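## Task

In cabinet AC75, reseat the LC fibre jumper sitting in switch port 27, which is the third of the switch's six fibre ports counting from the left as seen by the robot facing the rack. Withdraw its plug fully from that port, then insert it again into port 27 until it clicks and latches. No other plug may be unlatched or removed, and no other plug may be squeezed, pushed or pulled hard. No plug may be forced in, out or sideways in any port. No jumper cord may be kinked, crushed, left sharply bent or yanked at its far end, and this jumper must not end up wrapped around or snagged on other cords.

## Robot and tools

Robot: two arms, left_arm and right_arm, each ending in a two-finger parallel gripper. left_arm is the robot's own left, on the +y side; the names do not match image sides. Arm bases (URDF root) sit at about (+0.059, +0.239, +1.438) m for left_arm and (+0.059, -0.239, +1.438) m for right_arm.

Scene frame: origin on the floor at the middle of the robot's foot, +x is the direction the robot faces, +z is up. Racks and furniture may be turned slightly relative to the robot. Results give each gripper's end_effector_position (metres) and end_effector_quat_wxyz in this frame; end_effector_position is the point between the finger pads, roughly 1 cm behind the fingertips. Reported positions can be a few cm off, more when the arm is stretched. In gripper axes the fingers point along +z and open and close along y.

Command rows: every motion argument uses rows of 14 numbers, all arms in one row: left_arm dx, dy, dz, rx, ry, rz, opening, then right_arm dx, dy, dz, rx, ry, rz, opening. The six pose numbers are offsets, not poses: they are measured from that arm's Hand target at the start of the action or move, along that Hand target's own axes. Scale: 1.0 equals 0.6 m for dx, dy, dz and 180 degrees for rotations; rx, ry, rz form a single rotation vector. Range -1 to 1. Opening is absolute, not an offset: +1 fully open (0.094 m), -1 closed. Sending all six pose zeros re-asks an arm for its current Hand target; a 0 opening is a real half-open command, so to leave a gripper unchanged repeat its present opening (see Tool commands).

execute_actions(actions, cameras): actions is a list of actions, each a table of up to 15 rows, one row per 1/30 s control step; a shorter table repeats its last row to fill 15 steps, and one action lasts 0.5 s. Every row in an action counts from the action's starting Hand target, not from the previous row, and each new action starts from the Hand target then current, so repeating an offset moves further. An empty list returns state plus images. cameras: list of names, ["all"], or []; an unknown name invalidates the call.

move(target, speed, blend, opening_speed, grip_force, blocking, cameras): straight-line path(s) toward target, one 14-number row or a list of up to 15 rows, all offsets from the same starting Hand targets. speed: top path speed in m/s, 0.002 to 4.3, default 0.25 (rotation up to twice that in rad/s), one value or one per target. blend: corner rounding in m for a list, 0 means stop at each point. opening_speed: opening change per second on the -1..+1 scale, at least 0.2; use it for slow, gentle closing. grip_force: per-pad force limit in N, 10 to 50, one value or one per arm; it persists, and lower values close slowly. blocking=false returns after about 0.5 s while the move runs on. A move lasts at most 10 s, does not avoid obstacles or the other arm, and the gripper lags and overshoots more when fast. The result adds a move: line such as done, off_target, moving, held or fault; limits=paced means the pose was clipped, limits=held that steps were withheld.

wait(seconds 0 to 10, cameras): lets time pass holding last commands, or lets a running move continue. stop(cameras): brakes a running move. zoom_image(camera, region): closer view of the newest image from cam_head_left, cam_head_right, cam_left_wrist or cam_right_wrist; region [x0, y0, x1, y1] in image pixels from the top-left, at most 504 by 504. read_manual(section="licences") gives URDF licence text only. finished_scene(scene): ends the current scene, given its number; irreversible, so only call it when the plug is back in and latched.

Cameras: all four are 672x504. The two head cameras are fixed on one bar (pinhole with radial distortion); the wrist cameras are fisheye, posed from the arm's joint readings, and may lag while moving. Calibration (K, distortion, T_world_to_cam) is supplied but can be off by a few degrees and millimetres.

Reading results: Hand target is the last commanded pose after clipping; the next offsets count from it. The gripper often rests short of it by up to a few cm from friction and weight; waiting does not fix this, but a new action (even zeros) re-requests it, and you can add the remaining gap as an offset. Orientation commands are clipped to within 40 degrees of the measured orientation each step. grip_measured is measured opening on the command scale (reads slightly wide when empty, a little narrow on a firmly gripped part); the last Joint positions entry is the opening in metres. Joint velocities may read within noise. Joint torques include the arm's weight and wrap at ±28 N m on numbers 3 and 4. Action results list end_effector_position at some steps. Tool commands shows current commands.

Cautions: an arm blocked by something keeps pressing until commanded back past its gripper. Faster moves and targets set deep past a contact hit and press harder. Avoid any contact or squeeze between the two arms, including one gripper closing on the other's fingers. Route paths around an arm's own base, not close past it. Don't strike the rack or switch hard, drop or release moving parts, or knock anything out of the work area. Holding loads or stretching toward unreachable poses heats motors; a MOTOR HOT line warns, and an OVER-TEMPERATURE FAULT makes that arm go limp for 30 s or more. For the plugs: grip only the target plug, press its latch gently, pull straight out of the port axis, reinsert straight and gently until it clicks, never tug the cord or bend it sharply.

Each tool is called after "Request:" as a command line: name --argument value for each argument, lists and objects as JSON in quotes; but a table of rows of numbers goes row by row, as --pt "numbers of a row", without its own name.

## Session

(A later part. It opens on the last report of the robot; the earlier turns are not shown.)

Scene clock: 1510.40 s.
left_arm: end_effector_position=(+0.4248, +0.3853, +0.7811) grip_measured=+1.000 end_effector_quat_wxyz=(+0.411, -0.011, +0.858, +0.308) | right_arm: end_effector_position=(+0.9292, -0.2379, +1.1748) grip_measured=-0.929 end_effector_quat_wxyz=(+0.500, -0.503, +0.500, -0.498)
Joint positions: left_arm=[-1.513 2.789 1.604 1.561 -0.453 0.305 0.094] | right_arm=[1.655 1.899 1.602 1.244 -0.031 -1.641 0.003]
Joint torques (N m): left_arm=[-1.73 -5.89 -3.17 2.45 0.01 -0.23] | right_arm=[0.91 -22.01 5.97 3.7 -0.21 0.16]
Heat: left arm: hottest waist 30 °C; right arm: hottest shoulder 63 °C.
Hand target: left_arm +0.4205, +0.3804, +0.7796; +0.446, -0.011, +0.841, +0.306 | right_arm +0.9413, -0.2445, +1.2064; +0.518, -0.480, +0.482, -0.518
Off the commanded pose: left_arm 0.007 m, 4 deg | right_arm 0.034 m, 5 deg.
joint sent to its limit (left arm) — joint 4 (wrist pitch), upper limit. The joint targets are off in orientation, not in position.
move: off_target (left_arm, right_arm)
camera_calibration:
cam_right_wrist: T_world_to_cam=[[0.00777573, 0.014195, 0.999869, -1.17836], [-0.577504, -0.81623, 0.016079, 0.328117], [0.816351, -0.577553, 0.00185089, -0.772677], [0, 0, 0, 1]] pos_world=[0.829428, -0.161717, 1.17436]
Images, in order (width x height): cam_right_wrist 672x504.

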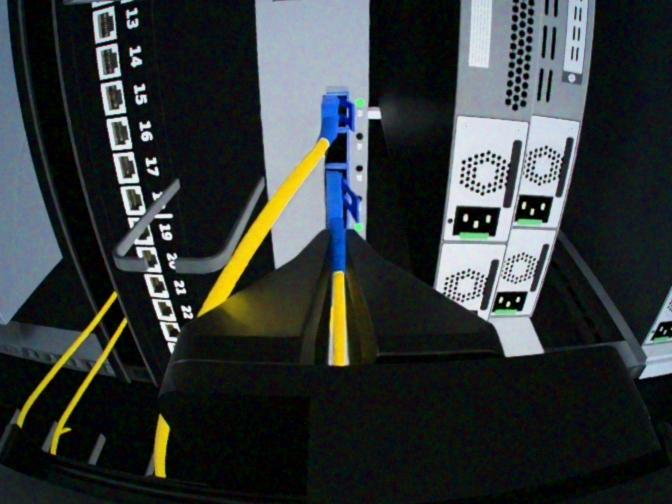

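Request:
move --target '[0,0,0,0,0,0,1, 0.001,0,0.024,0.0,0,0,-1]' --speed 0.04 --cameras '["cam_right_wrist"]'

Request:
zoom_image --camera "cam_right_wrist" --region '[320, 155, 380, 225]'

Scene clock: 1520.63 s.
left_arm: end_effector_position=(+0.4248, +0.3853, +0.7811) grip_measured=+1.000 end_effector_quat_wxyz=(+0.411, -0.011, +0.858, +0.308) | right_arm: end_effector_position=(+0.9292, -0.2377, +1.1745) grip_measured=-0.929 end_effector_quat_wxyz=(+0.500, -0.503, +0.499, -0.497)
Joint positions: left_arm=[-1.513 2.789 1.604 1.561 -0.453 0.305 0.094] | right_arm=[1.655 1.9 1.603 1.244 -0.032 -1.641 0.003]
Joint torques (N m): left_arm=[-1.32 -5.48 -3.21 2.5 0 -0.24] | right_arm=[0.97 -21.89 9.22 2.45 -0.19 0.15]
Heat: left arm: hottest waist 30 °C; right arm: hottest shoulder 65 °C.
Hand target: left_arm +0.4205, +0.3804, +0.7796; +0.446, -0.011, +0.841, +0.306 | right_arm +0.9556, -0.2452, +1.2074; +0.518, -0.480, +0.482, -0.518
Off the commanded pose: left_arm 0.007 m, 4 deg | right_arm 0.043 m, 5 deg.
joint sent to its limit (left arm) — joint 4 (wrist pitch), upper limit. The joint targets are off in orientation, not in position.
move: off_target (left_arm, right_arm)
camera_calibration:
cam_right_wrist: T_world_to_cam=[[0.00767296, 0.0138982, 0.999874, -1.17813], [-0.576919, -0.816649, 0.0157786, 0.328002], [0.816766, -0.576967, 0.00175201, -0.772752], [0, 0, 0, 1]] pos_world=[0.829428, -0.161616, 1.17416]
Images, in order (width x height): cam_right_wrist 672x504.

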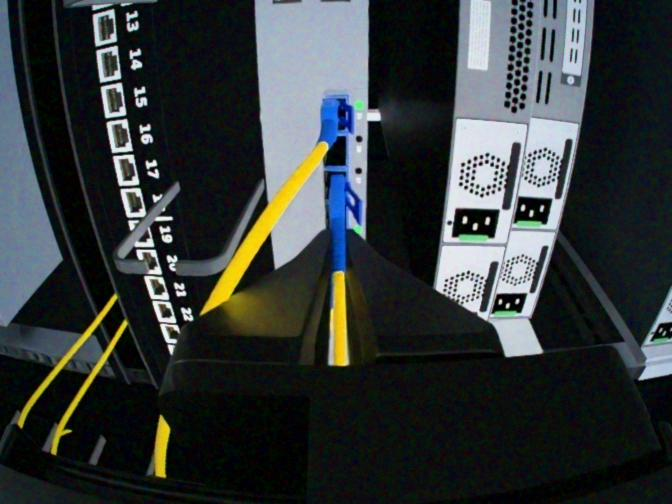

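Scaled by 7.200 from the camera's 672x504 image, which has a finer 960x720 frame.

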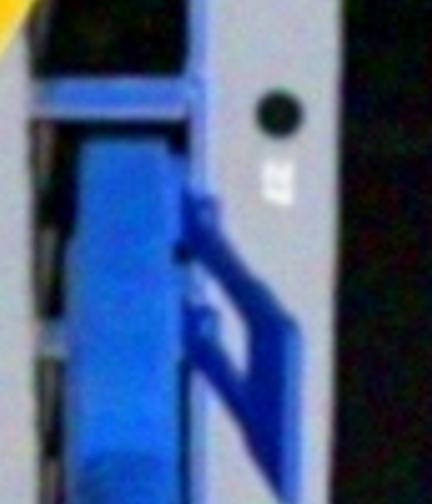

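Request:
move --target '[0,0,0,0,0,0,1, 0.0,0,-0.03,0.0,0,0,-1]' --speed 0.04

Scene clock: 1578.43 s.
left_arm: end_effector_position=(+0.4248, +0.3853, +0.7811) grip_measured=+1.000 end_effector_quat_wxyz=(+0.411, -0.011, +0.858, +0.308) | right_arm: end_effector_position=(+0.9290, -0.2385, +1.1815) grip_measured=-0.929 end_effector_quat_wxyz=(+0.507, -0.495, +0.493, -0.505)
Joint positions: left_arm=[-1.513 2.789 1.604 1.561 -0.453 0.305 0.094] | right_arm=[1.655 1.9 1.602 1.273 -0.032 -1.64 0.003]
Joint torques (N m): left_arm=[-1.38 -6.01 -3.23 2.51 0.01 -0.24] | right_arm=[0.85 -22.53 5.04 2.91 -0.21 0.16]
Heat: left arm: hottest waist 30 °C; right arm: hottest shoulder 64 °C.
Hand target: left_arm +0.4205, +0.3804, +0.7796; +0.446, -0.011, +0.841, +0.306 | right_arm +0.9377, -0.2451, +1.2059; +0.518, -0.480, +0.482, -0.518
Off the commanded pose: left_arm 0.007 m, 4 deg | right_arm 0.027 m, 3 deg.
joint sent to its limit (left arm) — joint 4 (wrist pitch), upper limit. The joint targets are off in orientation, not in position.
move: off_target (left_arm, right_arm)

Request:
move --target '[0,0,0,0,0,0,1, 0.0,0,-0.008,-0.022,0,0,-1]' --speed 0.04

Scene clock: 1593.23 s.
left_arm: end_effector_position=(+0.4248, +0.3853, +0.7811) grip_measured=+1.000 end_effector_quat_wxyz=(+0.411, -0.011, +0.858, +0.308) | right_arm: end_effector_position=(+0.9227, -0.2384, +1.1824) grip_measured=-0.929 end_effector_quat_wxyz=(+0.497, -0.507, +0.504, -0.493)
Joint positions: left_arm=[-1.513 2.789 1.604 1.561 -0.453 0.305 0.094] | right_arm=[1.655 1.864 1.554 1.24 -0.032 -1.64 0.003]
Joint torques (N m): left_arm=[-1.26 -5.77 -3.14 2.47 0 -0.25] | right_arm=[0.56 -22.71 4.37 1.88 0.01 0.12]
Heat: left arm: hottest waist 30 °C; right arm: hottest shoulder 65 °C.
Hand target: left_arm +0.4205, +0.3804, +0.7796; +0.446, -0.011, +0.841, +0.306 | right_arm +0.9328, -0.2451, +1.2055; +0.501, -0.498, +0.499, -0.501
Off the commanded pose: left_arm 0.007 m, 4 deg | right_arm 0.026 m, 2 deg.
joint sent to its limit (left arm) — joint 4 (wrist pitch), upper limit. The joint targets are off in orientation, not in position.
move: off_target (left_arm, right_arm)

Request:
move --target '[0,0,0,0,0,0,1, -0.001,0.0125,0.0175,0.008,0,0,-1]' --speed 0.04

Scene clock: 1601.73 s.
left_arm: end_effector_position=(+0.4248, +0.3853, +0.7811) grip_measured=+1.000 end_effector_quat_wxyz=(+0.411, -0.011, +0.858, +0.308) | right_arm: end_effector_position=(+0.9329, -0.2392, +1.1898) grip_measured=-0.929 end_effector_quat_wxyz=(+0.503, -0.500, +0.497, -0.500)
Joint positions: left_arm=[-1.513 2.789 1.604 1.561 -0.453 0.305 0.094] | right_arm=[1.655 1.871 1.588 1.24 -0.032 -1.64 0.003]
Joint torques (N m): left_arm=[-1.44 -5.77 -3.29 2.44 -0.04 -0.26] | right_arm=[0.38 -20.13 7.21 1.96 -0.06 0.13]
Heat: left arm: hottest waist 30 °C; right arm: hottest shoulder 63 °C.
Hand target: left_arm +0.4205, +0.3804, +0.7796; +0.446, -0.011, +0.841, +0.306 | right_arm +0.9434, -0.2445, +1.1982; +0.507, -0.492, +0.493, -0.508
Off the commanded pose: left_arm 0.007 m, 4 deg | right_arm 0.014 m, 1 deg.
joint sent to its limit (left arm) — joint 4 (wrist pitch), upper limit. The joint targets are off in orientation, not in position.
move: off_target (left_arm, right_arm)

Request:
move --target '[0,0,0,0,0,0,1, -0.001,0.0427,-0.0373,-0.0204,0,0,-1]' --speed 0.06

Scene clock: 1619.20 s.
left_arm: end_effector_position=(+0.4248, +0.3853, +0.7811) grip_measured=+1.000 end_effector_quat_wxyz=(+0.411, -0.011, +0.858, +0.308) | right_arm: end_effector_position=(+0.9213, -0.2379, +1.1732) grip_measured=-0.929 end_effector_quat_wxyz=(+0.495, -0.509, +0.506, -0.491)
Joint positions: left_arm=[-1.513 2.789 1.604 1.561 -0.453 0.305 0.094] | right_arm=[1.655 1.881 1.565 1.239 -0.031 -1.64 0.003]
Joint torques (N m): left_arm=[-1.49 -5.71 -3.07 2.55 -0.01 -0.25] | right_arm=[0.62 -20.42 4.37 1.88 0.03 0.14]
Heat: left arm: hottest waist 30 °C; right arm: hottest shoulder 65 °C.
Hand target: left_arm +0.4205, +0.3804, +0.7796; +0.446, -0.011, +0.841, +0.306 | right_arm +0.9219, -0.2438, +1.1720; +0.492, -0.507, +0.509, -0.492
Off the commanded pose: left_arm 0.007 m, 4 deg | right_arm 0.006 m, 1 deg.
joint sent to its limit (left arm) — joint 4 (wrist pitch), upper limit. The joint targets are off in orientation, not in position.
move: off_target (left_arm)

Request:
move --target '[0,0,0,0,0,0,1, 0.0,-0.031,0.0393,0.018,0,0,-1]' --speed 0.04

Scene clock: 1626.03 s.
left_arm: end_effector_position=(+0.4248, +0.3853, +0.7811) grip_measured=+1.000 end_effector_quat_wxyz=(+0.411, -0.011, +0.858, +0.308) | right_arm: end_effector_position=(+0.9287, -0.2381, +1.1753) grip_measured=-0.929 end_effector_quat_wxyz=(+0.498, -0.505, +0.502, -0.495)
Joint positions: left_arm=[-1.513 2.789 1.604 1.561 -0.453 0.305 0.094] | right_arm=[1.655 1.892 1.594 1.236 -0.031 -1.64 0.003]
Joint torques (N m): left_arm=[-1.44 -5.83 -3.22 2.52 -0.02 -0.26] | right_arm=[0.97 -20.66 8.21 1.8 -0.08 0.14]
Heat: left arm: hottest waist 30 °C; right arm: hottest shoulder 64 °C.
Hand target: left_arm +0.4205, +0.3804, +0.7796; +0.446, -0.011, +0.841, +0.306 | right_arm +0.9460, -0.2438, +1.1898; +0.506, -0.493, +0.495, -0.506
Off the commanded pose: left_arm 0.007 m, 4 deg | right_arm 0.023 m, 2 deg.
joint sent to its limit (left arm) — joint 4 (wrist pitch), upper limit. The joint targets are off in orientation, not in position.
move: off_target (left_arm, right_arm)

Request:
move --target '[0,0,0,0,0,0,1, 0.0,0.0062,0.0,-0.0048,0,0,-1]' --speed 0.04 --cameras '["cam_right_wrist"]'

Request:
zoom_image --camera "cam_right_wrist" --region '[320, 155, 380, 225]'

Scene clock: 1632.87 s.
left_arm: end_effector_position=(+0.4248, +0.3853, +0.7811) grip_measured=+1.000 end_effector_quat_wxyz=(+0.411, -0.011, +0.858, +0.308) | right_arm: end_effector_position=(+0.9287, -0.2380, +1.1738) grip_measured=-0.929 end_effector_quat_wxyz=(+0.497, -0.506, +0.503, -0.493)
Joint positions: left_arm=[-1.513 2.789 1.604 1.561 -0.453 0.305 0.094] | right_arm=[1.655 1.892 1.594 1.23 -0.031 -1.64 0.003]
Joint torques (N m): left_arm=[-1.44 -5.89 -3.15 2.4 -0.02 -0.26] | right_arm=[0.56 -20.66 8.28 1.46 -0.02 0.14]
Heat: left arm: hottest waist 30 °C; right arm: hottest shoulder 62 °C.
Hand target: left_arm +0.4205, +0.3804, +0.7796; +0.446, -0.011, +0.841, +0.306 | right_arm +0.9461, -0.2438, +1.1861; +0.502, -0.497, +0.499, -0.502
Off the commanded pose: left_arm 0.007 m, 4 deg | right_arm 0.022 m, 2 deg.
joint sent to its limit (left arm) — joint 4 (wrist pitch), upper limit. The joint targets are off in orientation, not in position.
move: off_target (left_arm, right_arm)
camera_calibration:
cam_right_wrist: T_world_to_cam=[[0.0225941, 0.0129676, 0.999661, -1.19118], [-0.576339, -0.816869, 0.0236227, 0.317658], [0.816898, -0.576678, -0.0109827, -0.757523], [0, 0, 0, 1]] pos_world=[0.828812, -0.161915, 1.17496]
Images, in order (width x height): cam_right_wrist 672x504.

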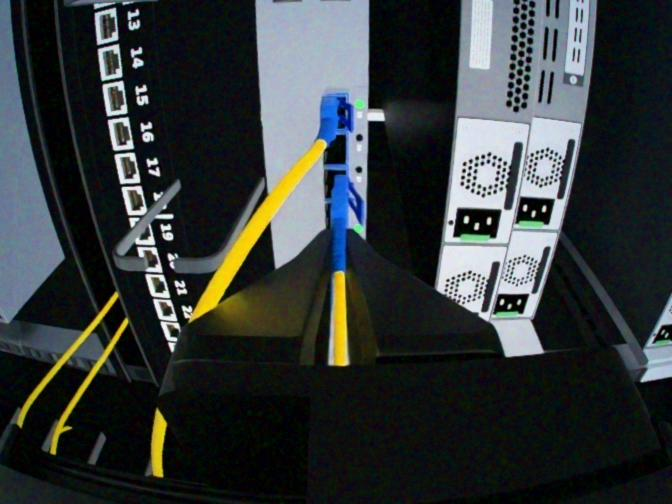

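Scaled by 7.200 from the camera's 672x504 image, which has a finer 960x720 frame.

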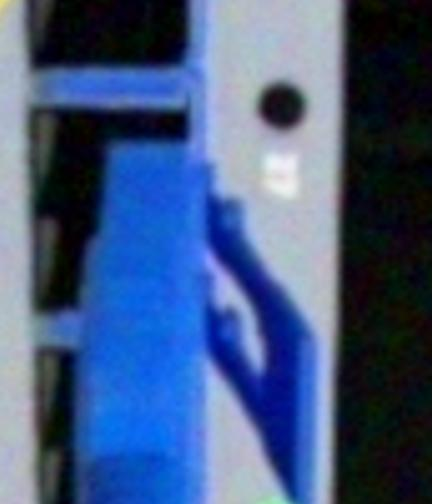

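Request:
zoom_image --camera "cam_right_wrist" --region '[318, 125, 354, 167]'

Request:
zoom_image --camera "cam_right_wrist" --region '[316, 88, 372, 150]'

Scaled by 12.000 from the camera's 672x504 image, which has a finer 960x720 frame.

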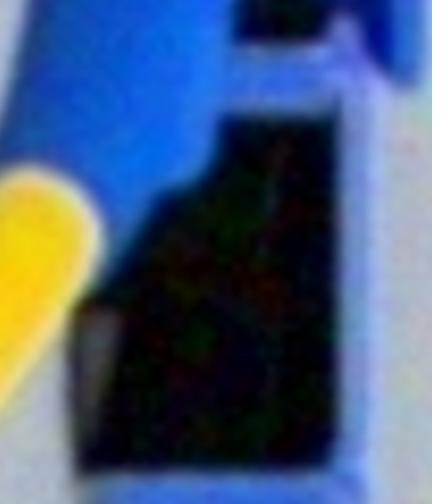

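Scaled by 8.129 from the camera's 672x504 image, which has a finer 960x720 frame.

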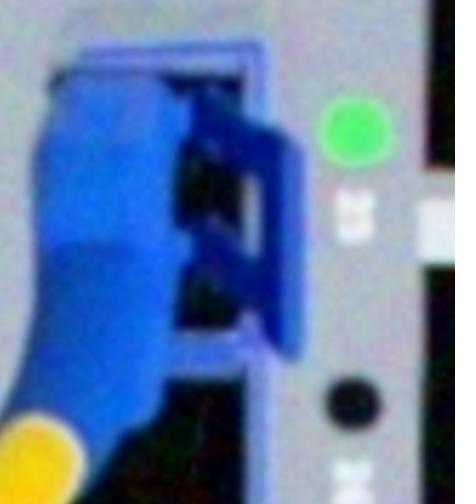

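Request:
wait --seconds 0 --cameras '["cam_head_left", "cam_head_right"]'

Request:
zoom_image --camera "cam_head_left" --region '[435, 335, 515, 395]'

Request:
zoom_image --camera "cam_head_right" --region '[400, 335, 480, 395]'

Scene clock: 1671.10 s.
left_arm: end_effector_position=(+0.4248, +0.3853, +0.7811) grip_measured=+1.000 end_effector_quat_wxyz=(+0.411, -0.011, +0.858, +0.308) | right_arm: end_effector_position=(+0.9287, -0.2380, +1.1737) grip_measured=-0.929 end_effector_quat_wxyz=(+0.497, -0.506, +0.503, -0.493)
Joint positions: left_arm=[-1.513 2.789 1.604 1.561 -0.453 0.305 0.094] | right_arm=[1.655 1.892 1.594 1.229 -0.031 -1.64 0.003]
Joint torques (N m): left_arm=[-1.44 -6.07 -3.14 2.48 -0.02 -0.24] | right_arm=[0.97 -20.72 8.16 1.51 -0.03 0.15]
Heat: left arm: hottest waist 30 °C; right arm: hottest shoulder 59 °C.
Hand target: left_arm +0.4205, +0.3804, +0.7796; +0.446, -0.011, +0.841, +0.306 | right_arm +0.9461, -0.2438, +1.1860; +0.502, -0.497, +0.499, -0.502
Tool commands: left_gripper/opening=+1.0 right_gripper/opening=-1.0
Off the commanded pose: left_arm 0.007 m, 4 deg | right_arm 0.022 m, 2 deg.
Images, in order (width x height): cam_head_left 672x504, cam_head_right 672x504.

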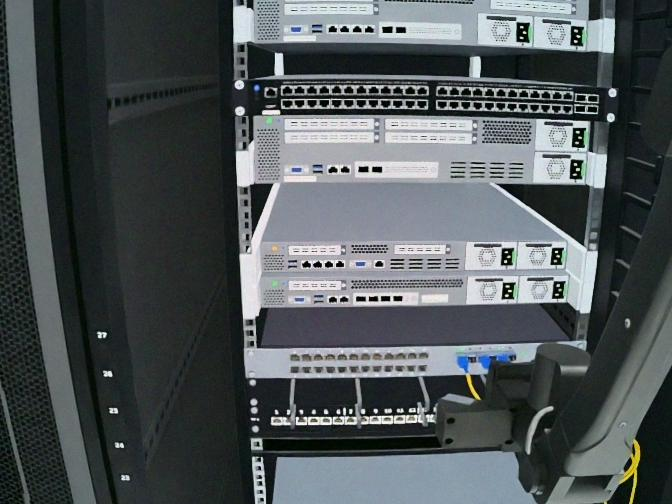

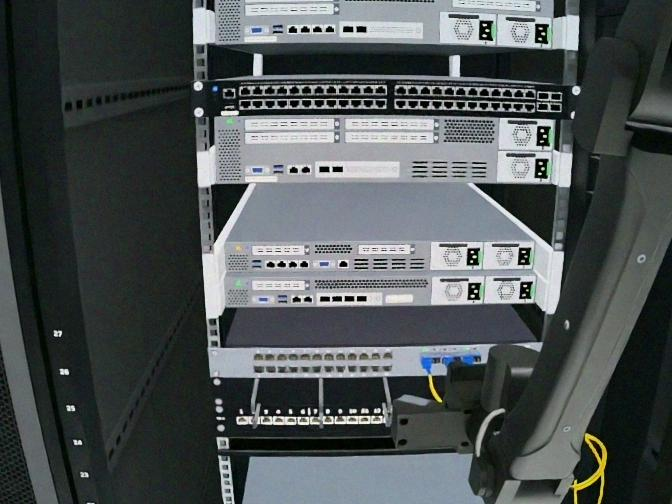

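Scaled by 6.300 from the camera's 672x504 image, which has a finer 960x720 frame.

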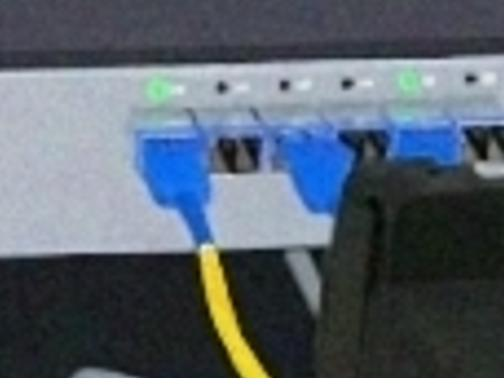

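Scaled by 6.300 from the camera's 672x504 image, which has a finer 960x720 frame.

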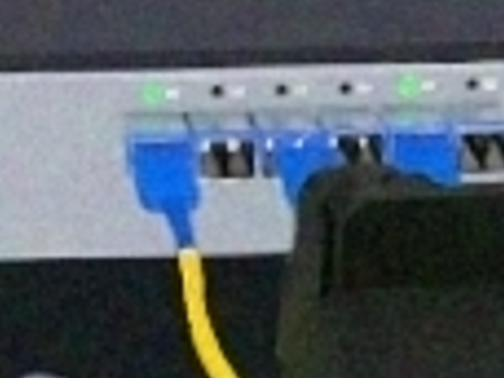

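Request:
zoom_image --camera "cam_head_left" --region '[454, 348, 518, 380]'

Request:
zoom_image --camera "cam_head_right" --region '[418, 348, 482, 380]'

Scaled by 7.875 from the camera's 672x504 image, which has a finer 960x720 frame.

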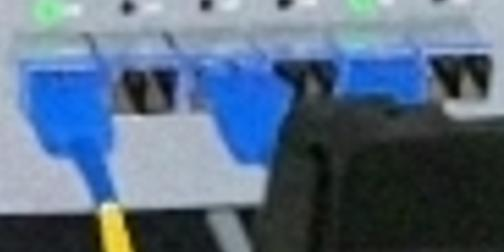

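Scaled by 7.875 from the camera's 672x504 image, which has a finer 960x720 frame.

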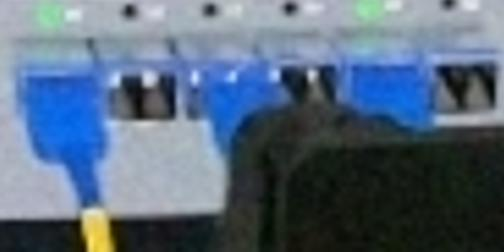

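Request:
move --target '[0,0,0,0,0,0,1, 0.005,0.0192,-0.0133,-0.0083,0,0,-1]' --speed 0.04

Scene clock: 1717.80 s.
left_arm: end_effector_position=(+0.4248, +0.3853, +0.7811) grip_measured=+1.000 end_effector_quat_wxyz=(+0.411, -0.011, +0.858, +0.308) | right_arm: end_effector_position=(+0.9281, -0.2397, +1.1693) grip_measured=-0.929 end_effector_quat_wxyz=(+0.493, -0.510, +0.507, -0.490)
Joint positions: left_arm=[-1.513 2.789 1.604 1.561 -0.453 0.305 0.094] | right_arm=[1.652 1.893 1.594 1.217 -0.031 -1.639 0.003]
Joint torques (N m): left_arm=[-1.44 -6.01 -3.17 2.37 -0.03 -0.23] | right_arm=[0.5 -19.96 7.08 1.76 -0.09 0.15]
Heat: left arm: hottest waist 30 °C; right arm: hottest shoulder 59 °C.
Hand target: left_arm +0.4205, +0.3804, +0.7796; +0.446, -0.011, +0.841, +0.306 | right_arm +0.9382, -0.2469, +1.1742; +0.495, -0.504, +0.505, -0.495
Off the commanded pose: left_arm 0.007 m, 4 deg | right_arm 0.013 m, 1 deg.
joint sent to its limit (left arm) — joint 4 (wrist pitch), upper limit. The joint targets are off in orientation, not in position.
move: off_target (left_arm, right_arm)

Request:
move --target '[0,0,0,0,0,0,1, -0.001,-0.0185,0.0,0.0143,0,0,-1]' --speed 0.04 --cameras '["cam_right_wrist", "cam_head_left", "cam_head_right"]'

Request:
zoom_image --camera "cam_right_wrist" --region '[320, 155, 380, 225]'

Request:
zoom_image --camera "cam_head_left" --region '[454, 348, 518, 380]'

Request:
zoom_image --camera "cam_head_right" --region '[418, 348, 482, 380]'

Scene clock: 1727.10 s.
left_arm: end_effector_position=(+0.4248, +0.3853, +0.7811) grip_measured=+1.000 end_effector_quat_wxyz=(+0.411, -0.011, +0.858, +0.308) | right_arm: end_effector_position=(+0.9279, -0.2398, +1.1716) grip_measured=-0.929 end_effector_quat_wxyz=(+0.495, -0.507, +0.504, -0.493)
Joint positions: left_arm=[-1.513 2.789 1.604 1.561 -0.453 0.305 0.094] | right_arm=[1.652 1.894 1.594 1.229 -0.031 -1.639 0.003]
Joint torques (N m): left_arm=[-1.32 -6.07 -3.12 2.47 -0.01 -0.25] | right_arm=[0.32 -20.6 7.13 3.06 -0.18 0.16]
Heat: left arm: hottest waist 30 °C; right arm: hottest shoulder 60 °C.
Hand target: left_arm +0.4205, +0.3804, +0.7796; +0.446, -0.011, +0.841, +0.306 | right_arm +0.9384, -0.2463, +1.1854; +0.507, -0.493, +0.494, -0.507
Off the commanded pose: left_arm 0.007 m, 4 deg | right_arm 0.018 m, 3 deg.
joint sent to its limit (left arm) — joint 4 (wrist pitch), upper limit. The joint targets are off in orientation, not in position.
move: off_target (left_arm, right_arm)
camera_calibration:
cam_right_wrist: T_world_to_cam=[[0.0261719, 0.0139521, 0.99956, -1.19203], [-0.577606, -0.815885, 0.026512, 0.313783], [0.815896, -0.578046, -0.0132944, -0.754713], [0, 0, 0, 1]] pos_world=[0.828208, -0.163616, 1.17316]
Images, in order (width x height): cam_head_left 672x504, cam_head_right 672x504, cam_right_wrist 672x504.

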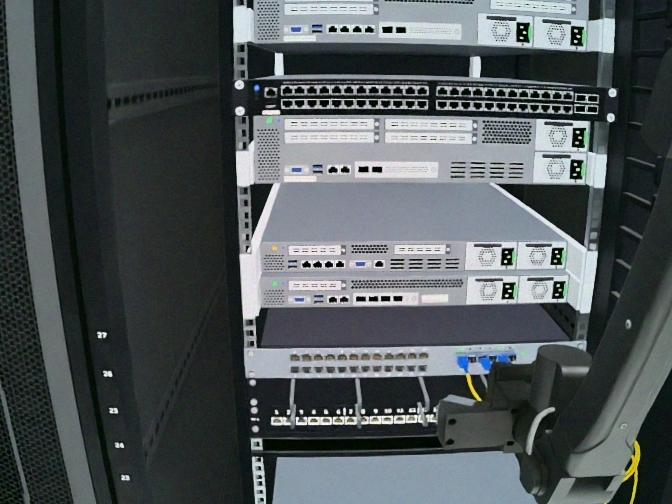

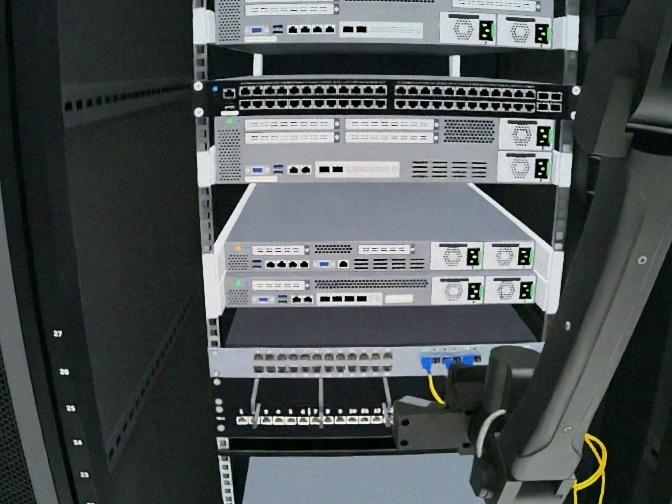

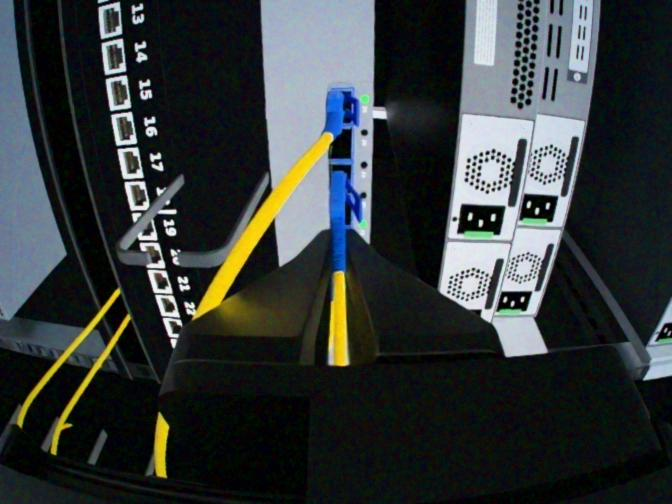

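Scaled by 7.200 from the camera's 672x504 image, which has a finer 960x720 frame.

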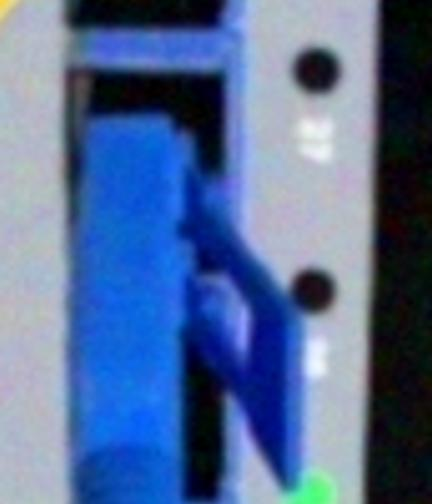

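Scaled by 7.875 from the camera's 672x504 image, which has a finer 960x720 frame.

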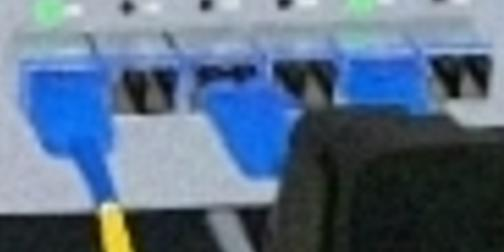

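Scaled by 7.875 from the camera's 672x504 image, which has a finer 960x720 frame.

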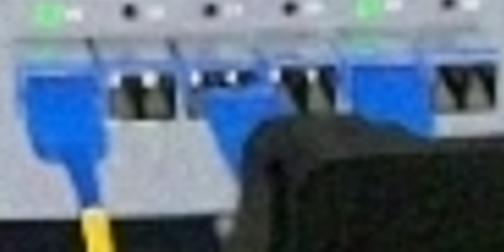

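Request:
zoom_image --camera "cam_head_left" --region '[474, 352, 500, 374]'

Request:
zoom_image --camera "cam_head_right" --region '[436, 352, 462, 374]'

Request:
zoom_image --camera "cam_right_wrist" --region '[325, 155, 367, 190]'

Scaled by 19.385 from the camera's 672x504 image, which has a finer 960x720 frame.

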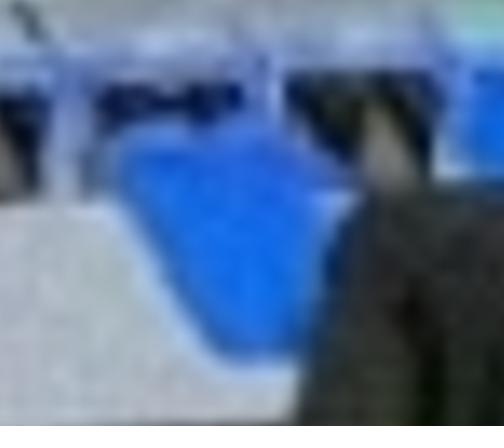

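Scaled by 19.385 from the camera's 672x504 image, which has a finer 960x720 frame.

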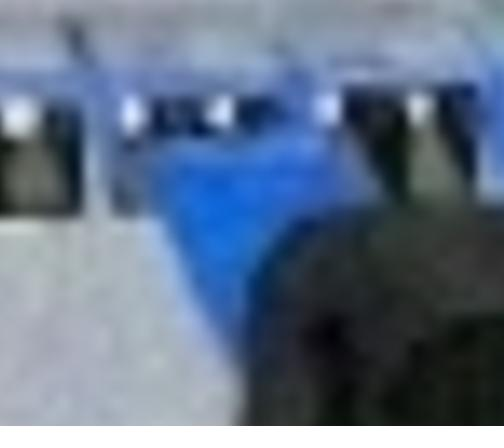

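Scaled by 12.000 from the camera's 672x504 image, which has a finer 960x720 frame.

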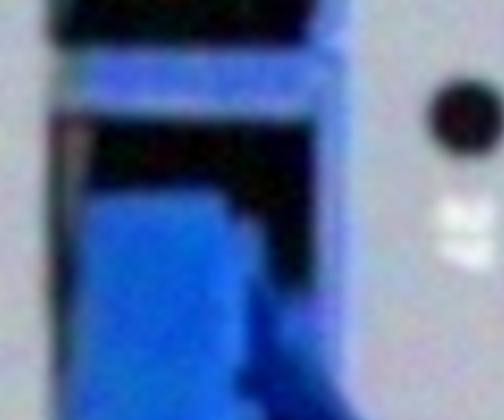

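Request:
move --target '[0,0,0,0,0,0,1, 0.0,0.0135,0.0,-0.0105,0,0,-1]' --speed 0.04

Request:
move --target '[0,0,0,0,0,0,1, 0.0,0,0.006,0,0,0,-1]' --speed 0.04

Scene clock: 1783.77 s.
left_arm: end_effector_position=(+0.4248, +0.3853, +0.7811) grip_measured=+1.000 end_effector_quat_wxyz=(+0.411, -0.011, +0.858, +0.308) | right_arm: end_effector_position=(+0.9279, -0.2398, +1.1706) grip_measured=-0.929 end_effector_quat_wxyz=(+0.494, -0.508, +0.505, -0.492)
Joint positions: left_arm=[-1.513 2.789 1.604 1.561 -0.453 0.305 0.094] | right_arm=[1.652 1.894 1.594 1.224 -0.031 -1.639 0.003]
Joint torques (N m): left_arm=[-1.38 -5.95 -3.19 2.45 -0.02 -0.27] | right_arm=[0.26 -20.25 7.17 1.81 -0.09 0.16]
Heat: left arm: hottest waist 30 °C; right arm: hottest shoulder 65 °C.
Hand target: left_arm +0.4205, +0.3804, +0.7796; +0.446, -0.011, +0.841, +0.306 | right_arm +0.9386, -0.2463, +1.1773; +0.498, -0.501, +0.502, -0.498
Off the commanded pose: left_arm 0.007 m, 4 deg | right_arm 0.014 m, 1 deg.
joint sent to its limit (left arm) — joint 4 (wrist pitch), upper limit. The joint targets are off in orientation, not in position.
move: off_target (left_arm, right_arm)

Scene clock: 1784.47 s.
left_arm: end_effector_position=(+0.4248, +0.3853, +0.7811) grip_measured=+1.000 end_effector_quat_wxyz=(+0.411, -0.011, +0.858, +0.308) | right_arm: end_effector_position=(+0.9284, -0.2397, +1.1693) grip_measured=-0.929 end_effector_quat_wxyz=(+0.494, -0.509, +0.506, -0.491)
Joint positions: left_arm=[-1.513 2.789 1.604 1.561 -0.453 0.305 0.094] | right_arm=[1.652 1.896 1.598 1.221 -0.031 -1.639 0.003]
Joint torques (N m): left_arm=[-1.44 -5.71 -3.21 2.45 -0.02 -0.26] | right_arm=[0.38 -20.25 7.8 1.65 -0.1 0.17]
Heat: left arm: hottest waist 30 °C; right arm: hottest shoulder 65 °C.
Hand target: left_arm +0.4205, +0.3804, +0.7796; +0.446, -0.011, +0.841, +0.306 | right_arm +0.9422, -0.2463, +1.1773; +0.498, -0.501, +0.502, -0.499
Off the commanded pose: left_arm 0.007 m, 4 deg | right_arm 0.017 m, 1 deg.
joint sent to its limit (left arm) — joint 4 (wrist pitch), upper limit. The joint targets are off in orientation, not in position.
move: off_target (left_arm, right_arm)

Request:
move --target '[0,0,0,0,0,0,1, 0.0,-0.017,0.010,0.0057,0,0,-1]' --speed 0.04

Scene clock: 1793.30 s.
left_arm: end_effector_position=(+0.4248, +0.3853, +0.7811) grip_measured=+1.000 end_effector_quat_wxyz=(+0.411, -0.011, +0.858, +0.308) | right_arm: end_effector_position=(+0.9286, -0.2397, +1.1696) grip_measured=-0.929 end_effector_quat_wxyz=(+0.494, -0.509, +0.506, -0.491)
Joint positions: left_arm=[-1.513 2.789 1.604 1.561 -0.453 0.305 0.094] | right_arm=[1.652 1.896 1.598 1.221 -0.031 -1.639 0.003]
Joint torques (N m): left_arm=[-1.61 -5.71 -3.21 2.54 0 -0.27] | right_arm=[0.85 -20.84 8.34 1.73 -0.11 0.16]
Heat: left arm: hottest waist 30 °C; right arm: hottest shoulder 63 °C.
Hand target: left_arm +0.4205, +0.3804, +0.7796; +0.446, -0.011, +0.841, +0.306 | right_arm +0.9483, -0.2463, +1.1876; +0.503, -0.496, +0.498, -0.503
Off the commanded pose: left_arm 0.007 m, 4 deg | right_arm 0.027 m, 2 deg.
joint sent to its limit (left arm) — joint 4 (wrist pitch), upper limit. The joint targets are off in orientation, not in position.
move: off_target (left_arm, right_arm)

Request:
move --target '[0,0,0,0,0,0,1, 0.0,-0.008,0.007,0.0038,0,0,-1]' --speed 0.04

Request:
move --target '[0,0,0,0,0,0,1, 0.0,-0.006,0.005,0.0028,0,0,-1]' --speed 0.04 --cameras '["cam_right_wrist"]'

Request:
zoom_image --camera "cam_right_wrist" --region '[320, 155, 380, 225]'

Scene clock: 1798.63 s.
left_arm: end_effector_position=(+0.4248, +0.3853, +0.7811) grip_measured=+1.000 end_effector_quat_wxyz=(+0.411, -0.011, +0.858, +0.308) | right_arm: end_effector_position=(+0.9291, -0.2396, +1.1701) grip_measured=-0.929 end_effector_quat_wxyz=(+0.494, -0.509, +0.505, -0.492)
Joint positions: left_arm=[-1.513 2.789 1.604 1.561 -0.453 0.305 0.094] | right_arm=[1.652 1.896 1.599 1.221 -0.032 -1.639 0.003]
Joint torques (N m): left_arm=[-1.67 -5.95 -3.22 2.5 -0.01 -0.28] | right_arm=[0.62 -21.3 9.01 1.74 -0.1 0.17]
Heat: left arm: hottest waist 30 °C; right arm: hottest shoulder 62 °C.
Hand target: left_arm +0.4205, +0.3804, +0.7796; +0.446, -0.011, +0.841, +0.306 | right_arm +0.9525, -0.2464, +1.1924; +0.506, -0.493, +0.495, -0.506
Off the commanded pose: left_arm 0.007 m, 4 deg | right_arm 0.033 m, 3 deg.
joint sent to its limit (left arm) — joint 4 (wrist pitch), upper limit. The joint targets are off in orientation, not in position.
move: off_target (left_arm, right_arm)

Scene clock: 1799.33 s.
left_arm: end_effector_position=(+0.4248, +0.3853, +0.7811) grip_measured=+1.000 end_effector_quat_wxyz=(+0.411, -0.011, +0.858, +0.308) | right_arm: end_effector_position=(+0.9293, -0.2395, +1.1703) grip_measured=-0.929 end_effector_quat_wxyz=(+0.495, -0.508, +0.505, -0.492)
Joint positions: left_arm=[-1.513 2.789 1.604 1.561 -0.453 0.305 0.094] | right_arm=[1.652 1.896 1.6 1.221 -0.032 -1.639 0.003]
Joint torques (N m): left_arm=[-1.44 -5.66 -3.29 2.48 -0.02 -0.24] | right_arm=[0.5 -21.19 9.4 1.92 -0.1 0.15]
Heat: left arm: hottest waist 30 °C; right arm: hottest shoulder 62 °C.
Hand target: left_arm +0.4205, +0.3804, +0.7796; +0.446, -0.011, +0.841, +0.306 | right_arm +0.9554, -0.2464, +1.1962; +0.508, -0.491, +0.492, -0.508
Off the commanded pose: left_arm 0.007 m, 4 deg | right_arm 0.037 m, 3 deg.
joint sent to its limit (left arm) — joint 4 (wrist pitch), upper limit. The joint targets are off in orientation, not in position.
move: off_target (left_arm, right_arm)
camera_calibration:
cam_right_wrist: T_world_to_cam=[[0.030332, 0.0138412, 0.999444, -1.1945], [-0.576022, -0.816927, 0.0287952, 0.310476], [0.816871, -0.576575, -0.0168062, -0.752176], [0, 0, 0, 1]] pos_world=[0.829504, -0.163516, 1.17225]
Images, in order (width x height): cam_right_wrist 672x504.

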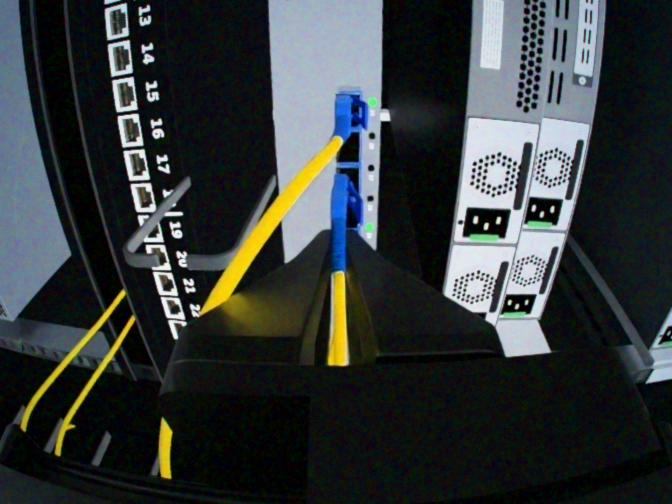

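Scaled by 7.200 from the camera's 672x504 image, which has a finer 960x720 frame.

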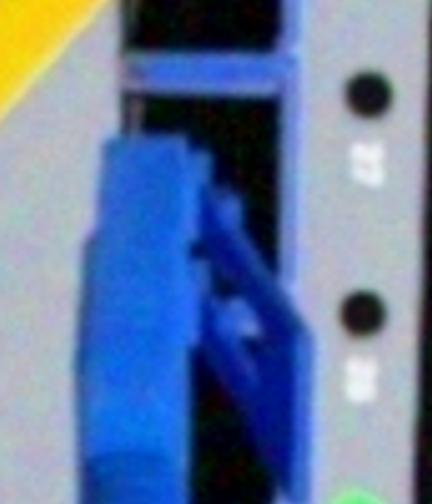

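Request:
move --target '[0,0,0,0,0,0,1, 0.0,-0.004,-0.0117,0.0072,0,0,-1]' --speed 0.04

Scene clock: 1807.23 s.
left_arm: end_effector_position=(+0.4248, +0.3853, +0.7811) grip_measured=+1.000 end_effector_quat_wxyz=(+0.411, -0.011, +0.858, +0.308) | right_arm: end_effector_position=(+0.9289, -0.2394, +1.1709) grip_measured=-0.929 end_effector_quat_wxyz=(+0.496, -0.507, +0.503, -0.493)
Joint positions: left_arm=[-1.513 2.789 1.604 1.561 -0.453 0.305 0.094] | right_arm=[1.652 1.897 1.6 1.228 -0.033 -1.639 0.003]
Joint torques (N m): left_arm=[-1.38 -5.54 -3.29 2.52 -0.01 -0.23] | right_arm=[1.08 -21.01 8.29 3.14 -0.13 0.17]
Heat: left arm: hottest waist 30 °C; right arm: hottest shoulder 61 °C.
Hand target: left_arm +0.4205, +0.3804, +0.7796; +0.446, -0.011, +0.841, +0.306 | right_arm +0.9484, -0.2463, +1.1983; +0.514, -0.485, +0.487, -0.514
Off the commanded pose: left_arm 0.007 m, 4 deg | right_arm 0.034 m, 4 deg.
joint sent to its limit (left arm) — joint 4 (wrist pitch), upper limit. The joint targets are off in orientation, not in position.
move: off_target (left_arm, right_arm)

Request:
move --target '[0,0,0,0,0,0,1, 0.0,-0.005,0,0.002,0,0,-1]' --speed 0.04 --cameras '["cam_right_wrist"]'

Request:
zoom_image --camera "cam_right_wrist" --region '[320, 155, 380, 225]'

Scene clock: 1814.40 s.
left_arm: end_effector_position=(+0.4248, +0.3853, +0.7811) grip_measured=+1.000 end_effector_quat_wxyz=(+0.411, -0.011, +0.858, +0.308) | right_arm: end_effector_position=(+0.9289, -0.2395, +1.1720) grip_measured=-0.929 end_effector_quat_wxyz=(+0.497, -0.506, +0.502, -0.494)
Joint positions: left_arm=[-1.513 2.789 1.604 1.561 -0.453 0.305 0.094] | right_arm=[1.652 1.897 1.6 1.232 -0.033 -1.639 0.003]
Joint torques (N m): left_arm=[-1.32 -6.01 -3.3 2.47 0.01 -0.26] | right_arm=[0.91 -21.13 8.12 3.14 -0.16 0.17]
Heat: left arm: hottest waist 30 °C; right arm: hottest shoulder 61 °C.
Hand target: left_arm +0.4205, +0.3804, +0.7796; +0.446, -0.011, +0.841, +0.306 | right_arm +0.9482, -0.2463, +1.2013; +0.515, -0.484, +0.485, -0.515
Off the commanded pose: left_arm 0.007 m, 4 deg | right_arm 0.036 m, 5 deg.
joint sent to its limit (left arm) — joint 4 (wrist pitch), upper limit. The joint targets are off in orientation, not in position.
move: off_target (left_arm, right_arm)
camera_calibration:
cam_right_wrist: T_world_to_cam=[[0.0203219, 0.0140972, 0.999694, -1.18714], [-0.576171, -0.816999, 0.0232334, 0.316891], [0.817077, -0.576467, -0.00848062, -0.761625], [0, 0, 0, 1]] pos_world=[0.829014, -0.163416, 1.17296]
Images, in order (width x height): cam_right_wrist 672x504.

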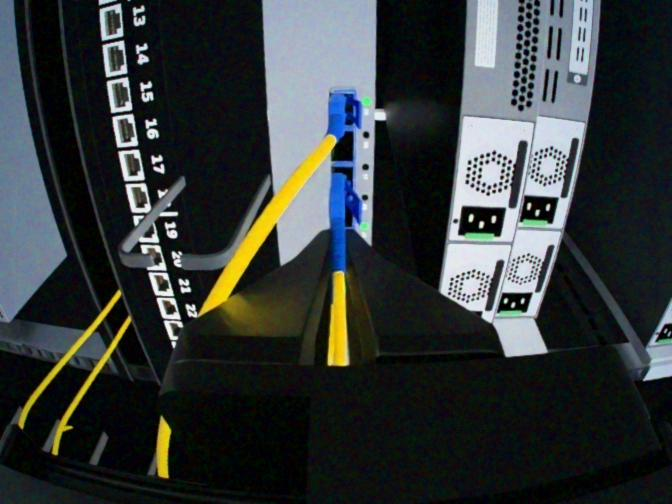

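Scaled by 7.200 from the camera's 672x504 image, which has a finer 960x720 frame.

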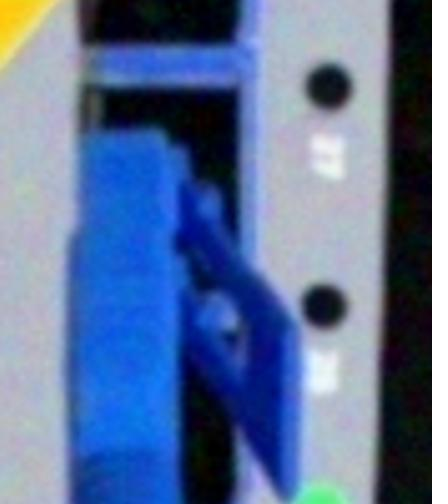

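Request:
move --target '[0,0,0,0,0,0,1, 0.0,0.0427,-0.0373,-0.0204,0,0,-1]' --speed 0.06 --cameras '["cam_right_wrist"]'

Request:
zoom_image --camera "cam_right_wrist" --region '[320, 155, 380, 225]'

Scene clock: 1825.40 s.
left_arm: end_effector_position=(+0.4248, +0.3853, +0.7811) grip_measured=+1.000 end_effector_quat_wxyz=(+0.411, -0.011, +0.858, +0.308) | right_arm: end_effector_position=(+0.9278, -0.2394, +1.1705) grip_measured=-0.929 end_effector_quat_wxyz=(+0.497, -0.507, +0.503, -0.493)
Joint positions: left_arm=[-1.513 2.789 1.604 1.561 -0.453 0.305 0.094] | right_arm=[1.652 1.898 1.598 1.232 -0.033 -1.639 0.003]
Joint torques (N m): left_arm=[-0.97 -5.89 -3.28 2.51 -0.01 -0.24] | right_arm=[0.38 -20.54 4.38 2.81 -0.05 0.16]
Heat: left arm: hottest waist 30 °C; right arm: hottest shoulder 61 °C.
Hand target: left_arm +0.4205, +0.3804, +0.7796; +0.446, -0.011, +0.841, +0.306 | right_arm +0.9274, -0.2462, +1.1743; +0.499, -0.500, +0.501, -0.499
Off the commanded pose: left_arm 0.007 m, 4 deg | right_arm 0.008 m, 1 deg.
joint sent to its limit (left arm) — joint 4 (wrist pitch), upper limit. The joint targets are off in orientation, not in position.
move: off_target (left_arm)
camera_calibration:
cam_right_wrist: T_world_to_cam=[[0.023341, 0.0140375, 0.999629, -1.18825], [-0.575958, -0.817099, 0.0249227, 0.314196], [0.817146, -0.576327, -0.0109869, -0.757774], [0, 0, 0, 1]] pos_world=[0.827911, -0.163316, 1.17166]
Images, in order (width x height): cam_right_wrist 672x504.

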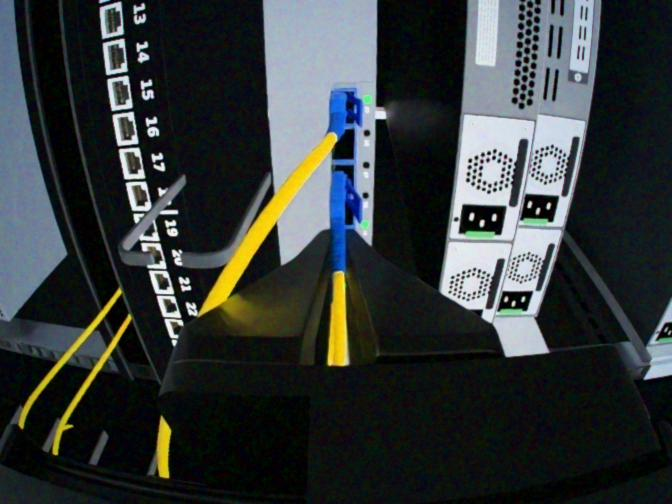

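Scaled by 7.200 from the camera's 672x504 image, which has a finer 960x720 frame.

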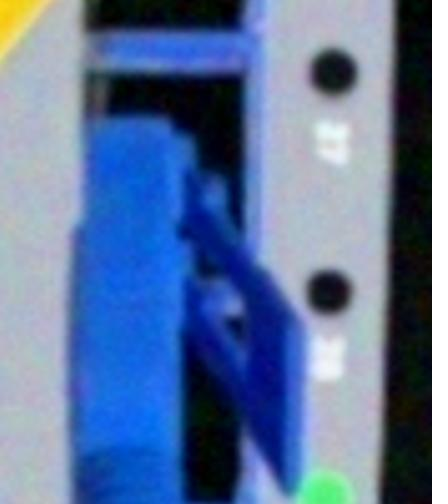

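Request:
move --target '[0,0,0,0,0,0,1, 0.0,0.0064,0.003,-0.0099,0,0,-1]' --speed 0.06

Scene clock: 1836.07 s.
left_arm: end_effector_position=(+0.4248, +0.3853, +0.7811) grip_measured=+1.000 end_effector_quat_wxyz=(+0.411, -0.011, +0.858, +0.308) | right_arm: end_effector_position=(+0.9275, -0.2392, +1.1687) grip_measured=-0.929 end_effector_quat_wxyz=(+0.495, -0.509, +0.505, -0.491)
Joint positions: left_arm=[-1.513 2.789 1.604 1.561 -0.453 0.305 0.094] | right_arm=[1.652 1.898 1.598 1.226 -0.033 -1.639 0.003]
Joint torques (N m): left_arm=[-2.02 -6.12 -3.23 2.45 -0.02 -0.24] | right_arm=[0.56 -21.13 4.21 1.7 0.05 0.16]
Heat: left arm: hottest waist 30 °C; right arm: hottest shoulder 63 °C.
Hand target: left_arm +0.4205, +0.3804, +0.7796; +0.446, -0.011, +0.841, +0.306 | right_arm +0.9292, -0.2462, +1.1706; +0.492, -0.508, +0.509, -0.492
Off the commanded pose: left_arm 0.007 m, 4 deg | right_arm 0.007 m, 1 deg.
joint sent to its limit (left arm) — joint 4 (wrist pitch), upper limit. The joint targets are off in orientation, not in position.
move: off_target (left_arm)

Request:
move --target '[0,0,0,0,0,0,1, 0.0,0.004,-0.0036,-0.002,0,0,-1]' --speed 0.06

Request:
move --target '[0,0,0,0,0,0,1, 0.0,-0.041,0.036,0.0195,0,0,-1]' --speed 0.06

Scene clock: 1845.80 s.
left_arm: end_effector_position=(+0.4248, +0.3853, +0.7811) grip_measured=+1.000 end_effector_quat_wxyz=(+0.411, -0.011, +0.858, +0.308) | right_arm: end_effector_position=(+0.9268, -0.2392, +1.1680) grip_measured=-0.929 end_effector_quat_wxyz=(+0.495, -0.509, +0.505, -0.491)
Joint positions: left_arm=[-1.513 2.789 1.604 1.561 -0.453 0.305 0.094] | right_arm=[1.652 1.898 1.596 1.226 -0.033 -1.639 0.003]
Joint torques (N m): left_arm=[-1.44 -6.07 -3.22 2.54 0.01 -0.25] | right_arm=[0.73 -21.13 3.85 1.68 0.06 0.17]
Heat: left arm: hottest waist 30 °C; right arm: hottest shoulder 64 °C.
Hand target: left_arm +0.4205, +0.3804, +0.7796; +0.446, -0.011, +0.841, +0.306 | right_arm +0.9269, -0.2462, +1.1682; +0.490, -0.509, +0.511, -0.490
Off the commanded pose: left_arm 0.007 m, 4 deg | right_arm 0.007 m, 1 deg.
joint sent to its limit (left arm) — joint 4 (wrist pitch), upper limit. The joint targets are off in orientation, not in position.
move: off_target (left_arm)

Scene clock: 1846.60 s.
left_arm: end_effector_position=(+0.4248, +0.3853, +0.7811) grip_measured=+1.000 end_effector_quat_wxyz=(+0.411, -0.011, +0.858, +0.308) | right_arm: end_effector_position=(+0.9286, -0.2393, +1.1698) grip_measured=-0.929 end_effector_quat_wxyz=(+0.496, -0.508, +0.504, -0.492)
Joint positions: left_arm=[-1.513 2.789 1.604 1.561 -0.453 0.305 0.094] | right_arm=[1.652 1.898 1.601 1.226 -0.033 -1.639 0.003]
Joint torques (N m): left_arm=[-1.49 -5.77 -3.29 2.47 -0.04 -0.29] | right_arm=[0.85 -21.3 8.08 1.73 -0.05 0.17]
Heat: left arm: hottest waist 30 °C; right arm: hottest shoulder 65 °C.
Hand target: left_arm +0.4205, +0.3804, +0.7796; +0.446, -0.011, +0.841, +0.306 | right_arm +0.9495, -0.2463, +1.1920; +0.505, -0.494, +0.495, -0.505
Off the commanded pose: left_arm 0.007 m, 4 deg | right_arm 0.031 m, 3 deg.
joint sent to its limit (left arm) — joint 4 (wrist pitch), upper limit. The joint targets are off in orientation, not in position.
move: off_target (left_arm, right_arm)

Request:
move --target '[0,0,0,0,0,0,1, 0.0,0.05,-0.0437,-0.0239,0,0,-1]' --speed 0.06

Request:
move --target '[0,0,0,0,0,0,1, 0.0,-0.09,0.03,0.0191,0,0,-1]' --speed 0.06

Scene clock: 1862.20 s.
left_arm: end_effector_position=(+0.4248, +0.3853, +0.7811) grip_measured=+1.000 end_effector_quat_wxyz=(+0.411, -0.011, +0.858, +0.308) | right_arm: end_effector_position=(+0.9268, -0.2395, +1.1673) grip_measured=-0.929 end_effector_quat_wxyz=(+0.494, -0.510, +0.506, -0.490)
Joint positions: left_arm=[-1.513 2.789 1.604 1.561 -0.453 0.305 0.094] | right_arm=[1.652 1.898 1.596 1.223 -0.033 -1.639 0.003]
Joint torques (N m): left_arm=[-1.32 -6.01 -3.28 2.55 -0.01 -0.23] | right_arm=[0.62 -20.72 3.6 1.54 0.1 0.15]
Heat: left arm: hottest waist 30 °C; right arm: hottest shoulder 66 °C.
Hand target: left_arm +0.4205, +0.3804, +0.7796; +0.446, -0.011, +0.841, +0.306 | right_arm +0.9239, -0.2464, +1.1613; +0.486, -0.513, +0.514, -0.487
Off the commanded pose: left_arm 0.007 m, 4 deg | right_arm 0.009 m, 1 deg.
joint sent to its limit (left arm) — joint 4 (wrist pitch), upper limit. The joint targets are off in orientation, not in position.
move: off_target (left_arm)

Scene clock: 1863.47 s.
left_arm: end_effector_position=(+0.4248, +0.3853, +0.7811) grip_measured=+1.000 end_effector_quat_wxyz=(+0.411, -0.011, +0.858, +0.308) | right_arm: end_effector_position=(+0.9270, -0.2402, +1.1767) grip_measured=-0.929 end_effector_quat_wxyz=(+0.490, -0.513, +0.509, -0.487)
Joint positions: left_arm=[-1.513 2.789 1.604 1.561 -0.453 0.305 0.094] | right_arm=[1.652 1.867 1.569 1.205 -0.032 -1.639 0.003]
Joint torques (N m): left_arm=[-1.55 -5.95 -3.22 2.56 0.01 -0.26] | right_arm=[0.97 -23.94 5.2 1.95 0 0.13]
Heat: left arm: hottest waist 30 °C; right arm: hottest shoulder 66 °C.
Hand target: left_arm +0.4205, +0.3804, +0.7796; +0.446, -0.011, +0.841, +0.306 | right_arm +0.9447, -0.2465, +1.2141; +0.501, -0.498, +0.499, -0.502
Off the commanded pose: left_arm 0.007 m, 4 deg | right_arm 0.042 m, 3 deg.
joint sent to its limit (left arm) — joint 4 (wrist pitch), upper limit. The joint targets are off in orientation, not in position.
move: off_target (left_arm, right_arm)

Request:
move --target '[0,0,0,0,0,0,1, 0.0,0.011,0.014,0.0237,0,0,-1]' --speed 0.06

Scene clock: 1876.10 s.
left_arm: end_effector_position=(+0.4248, +0.3853, +0.7811) grip_measured=+1.000 end_effector_quat_wxyz=(+0.411, -0.011, +0.858, +0.308) | right_arm: end_effector_position=(+0.9273, -0.2400, +1.1756) grip_measured=-0.929 end_effector_quat_wxyz=(+0.500, -0.503, +0.499, -0.498)
Joint positions: left_arm=[-1.513 2.789 1.604 1.561 -0.453 0.305 0.094] | right_arm=[1.652 1.895 1.594 1.25 -0.033 -1.639 0.003]
Joint torques (N m): left_arm=[-1.55 -5.6 -3.15 2.44 -0.02 -0.25] | right_arm=[0.67 -21.19 9.47 2.66 -0.16 0.17]
Heat: left arm: hottest waist 30 °C; right arm: hottest shoulder 66 °C.
Hand target: left_arm +0.4205, +0.3804, +0.7796; +0.446, -0.011, +0.841, +0.306 | right_arm +0.9532, -0.2465, +1.2077; +0.520, -0.479, +0.480, -0.520
Off the commanded pose: left_arm 0.007 m, 4 deg | right_arm 0.042 m, 5 deg.
joint sent to its limit (left arm) — joint 4 (wrist pitch), upper limit. The joint targets are off in orientation, not in position.
move: off_target (left_arm, right_arm)


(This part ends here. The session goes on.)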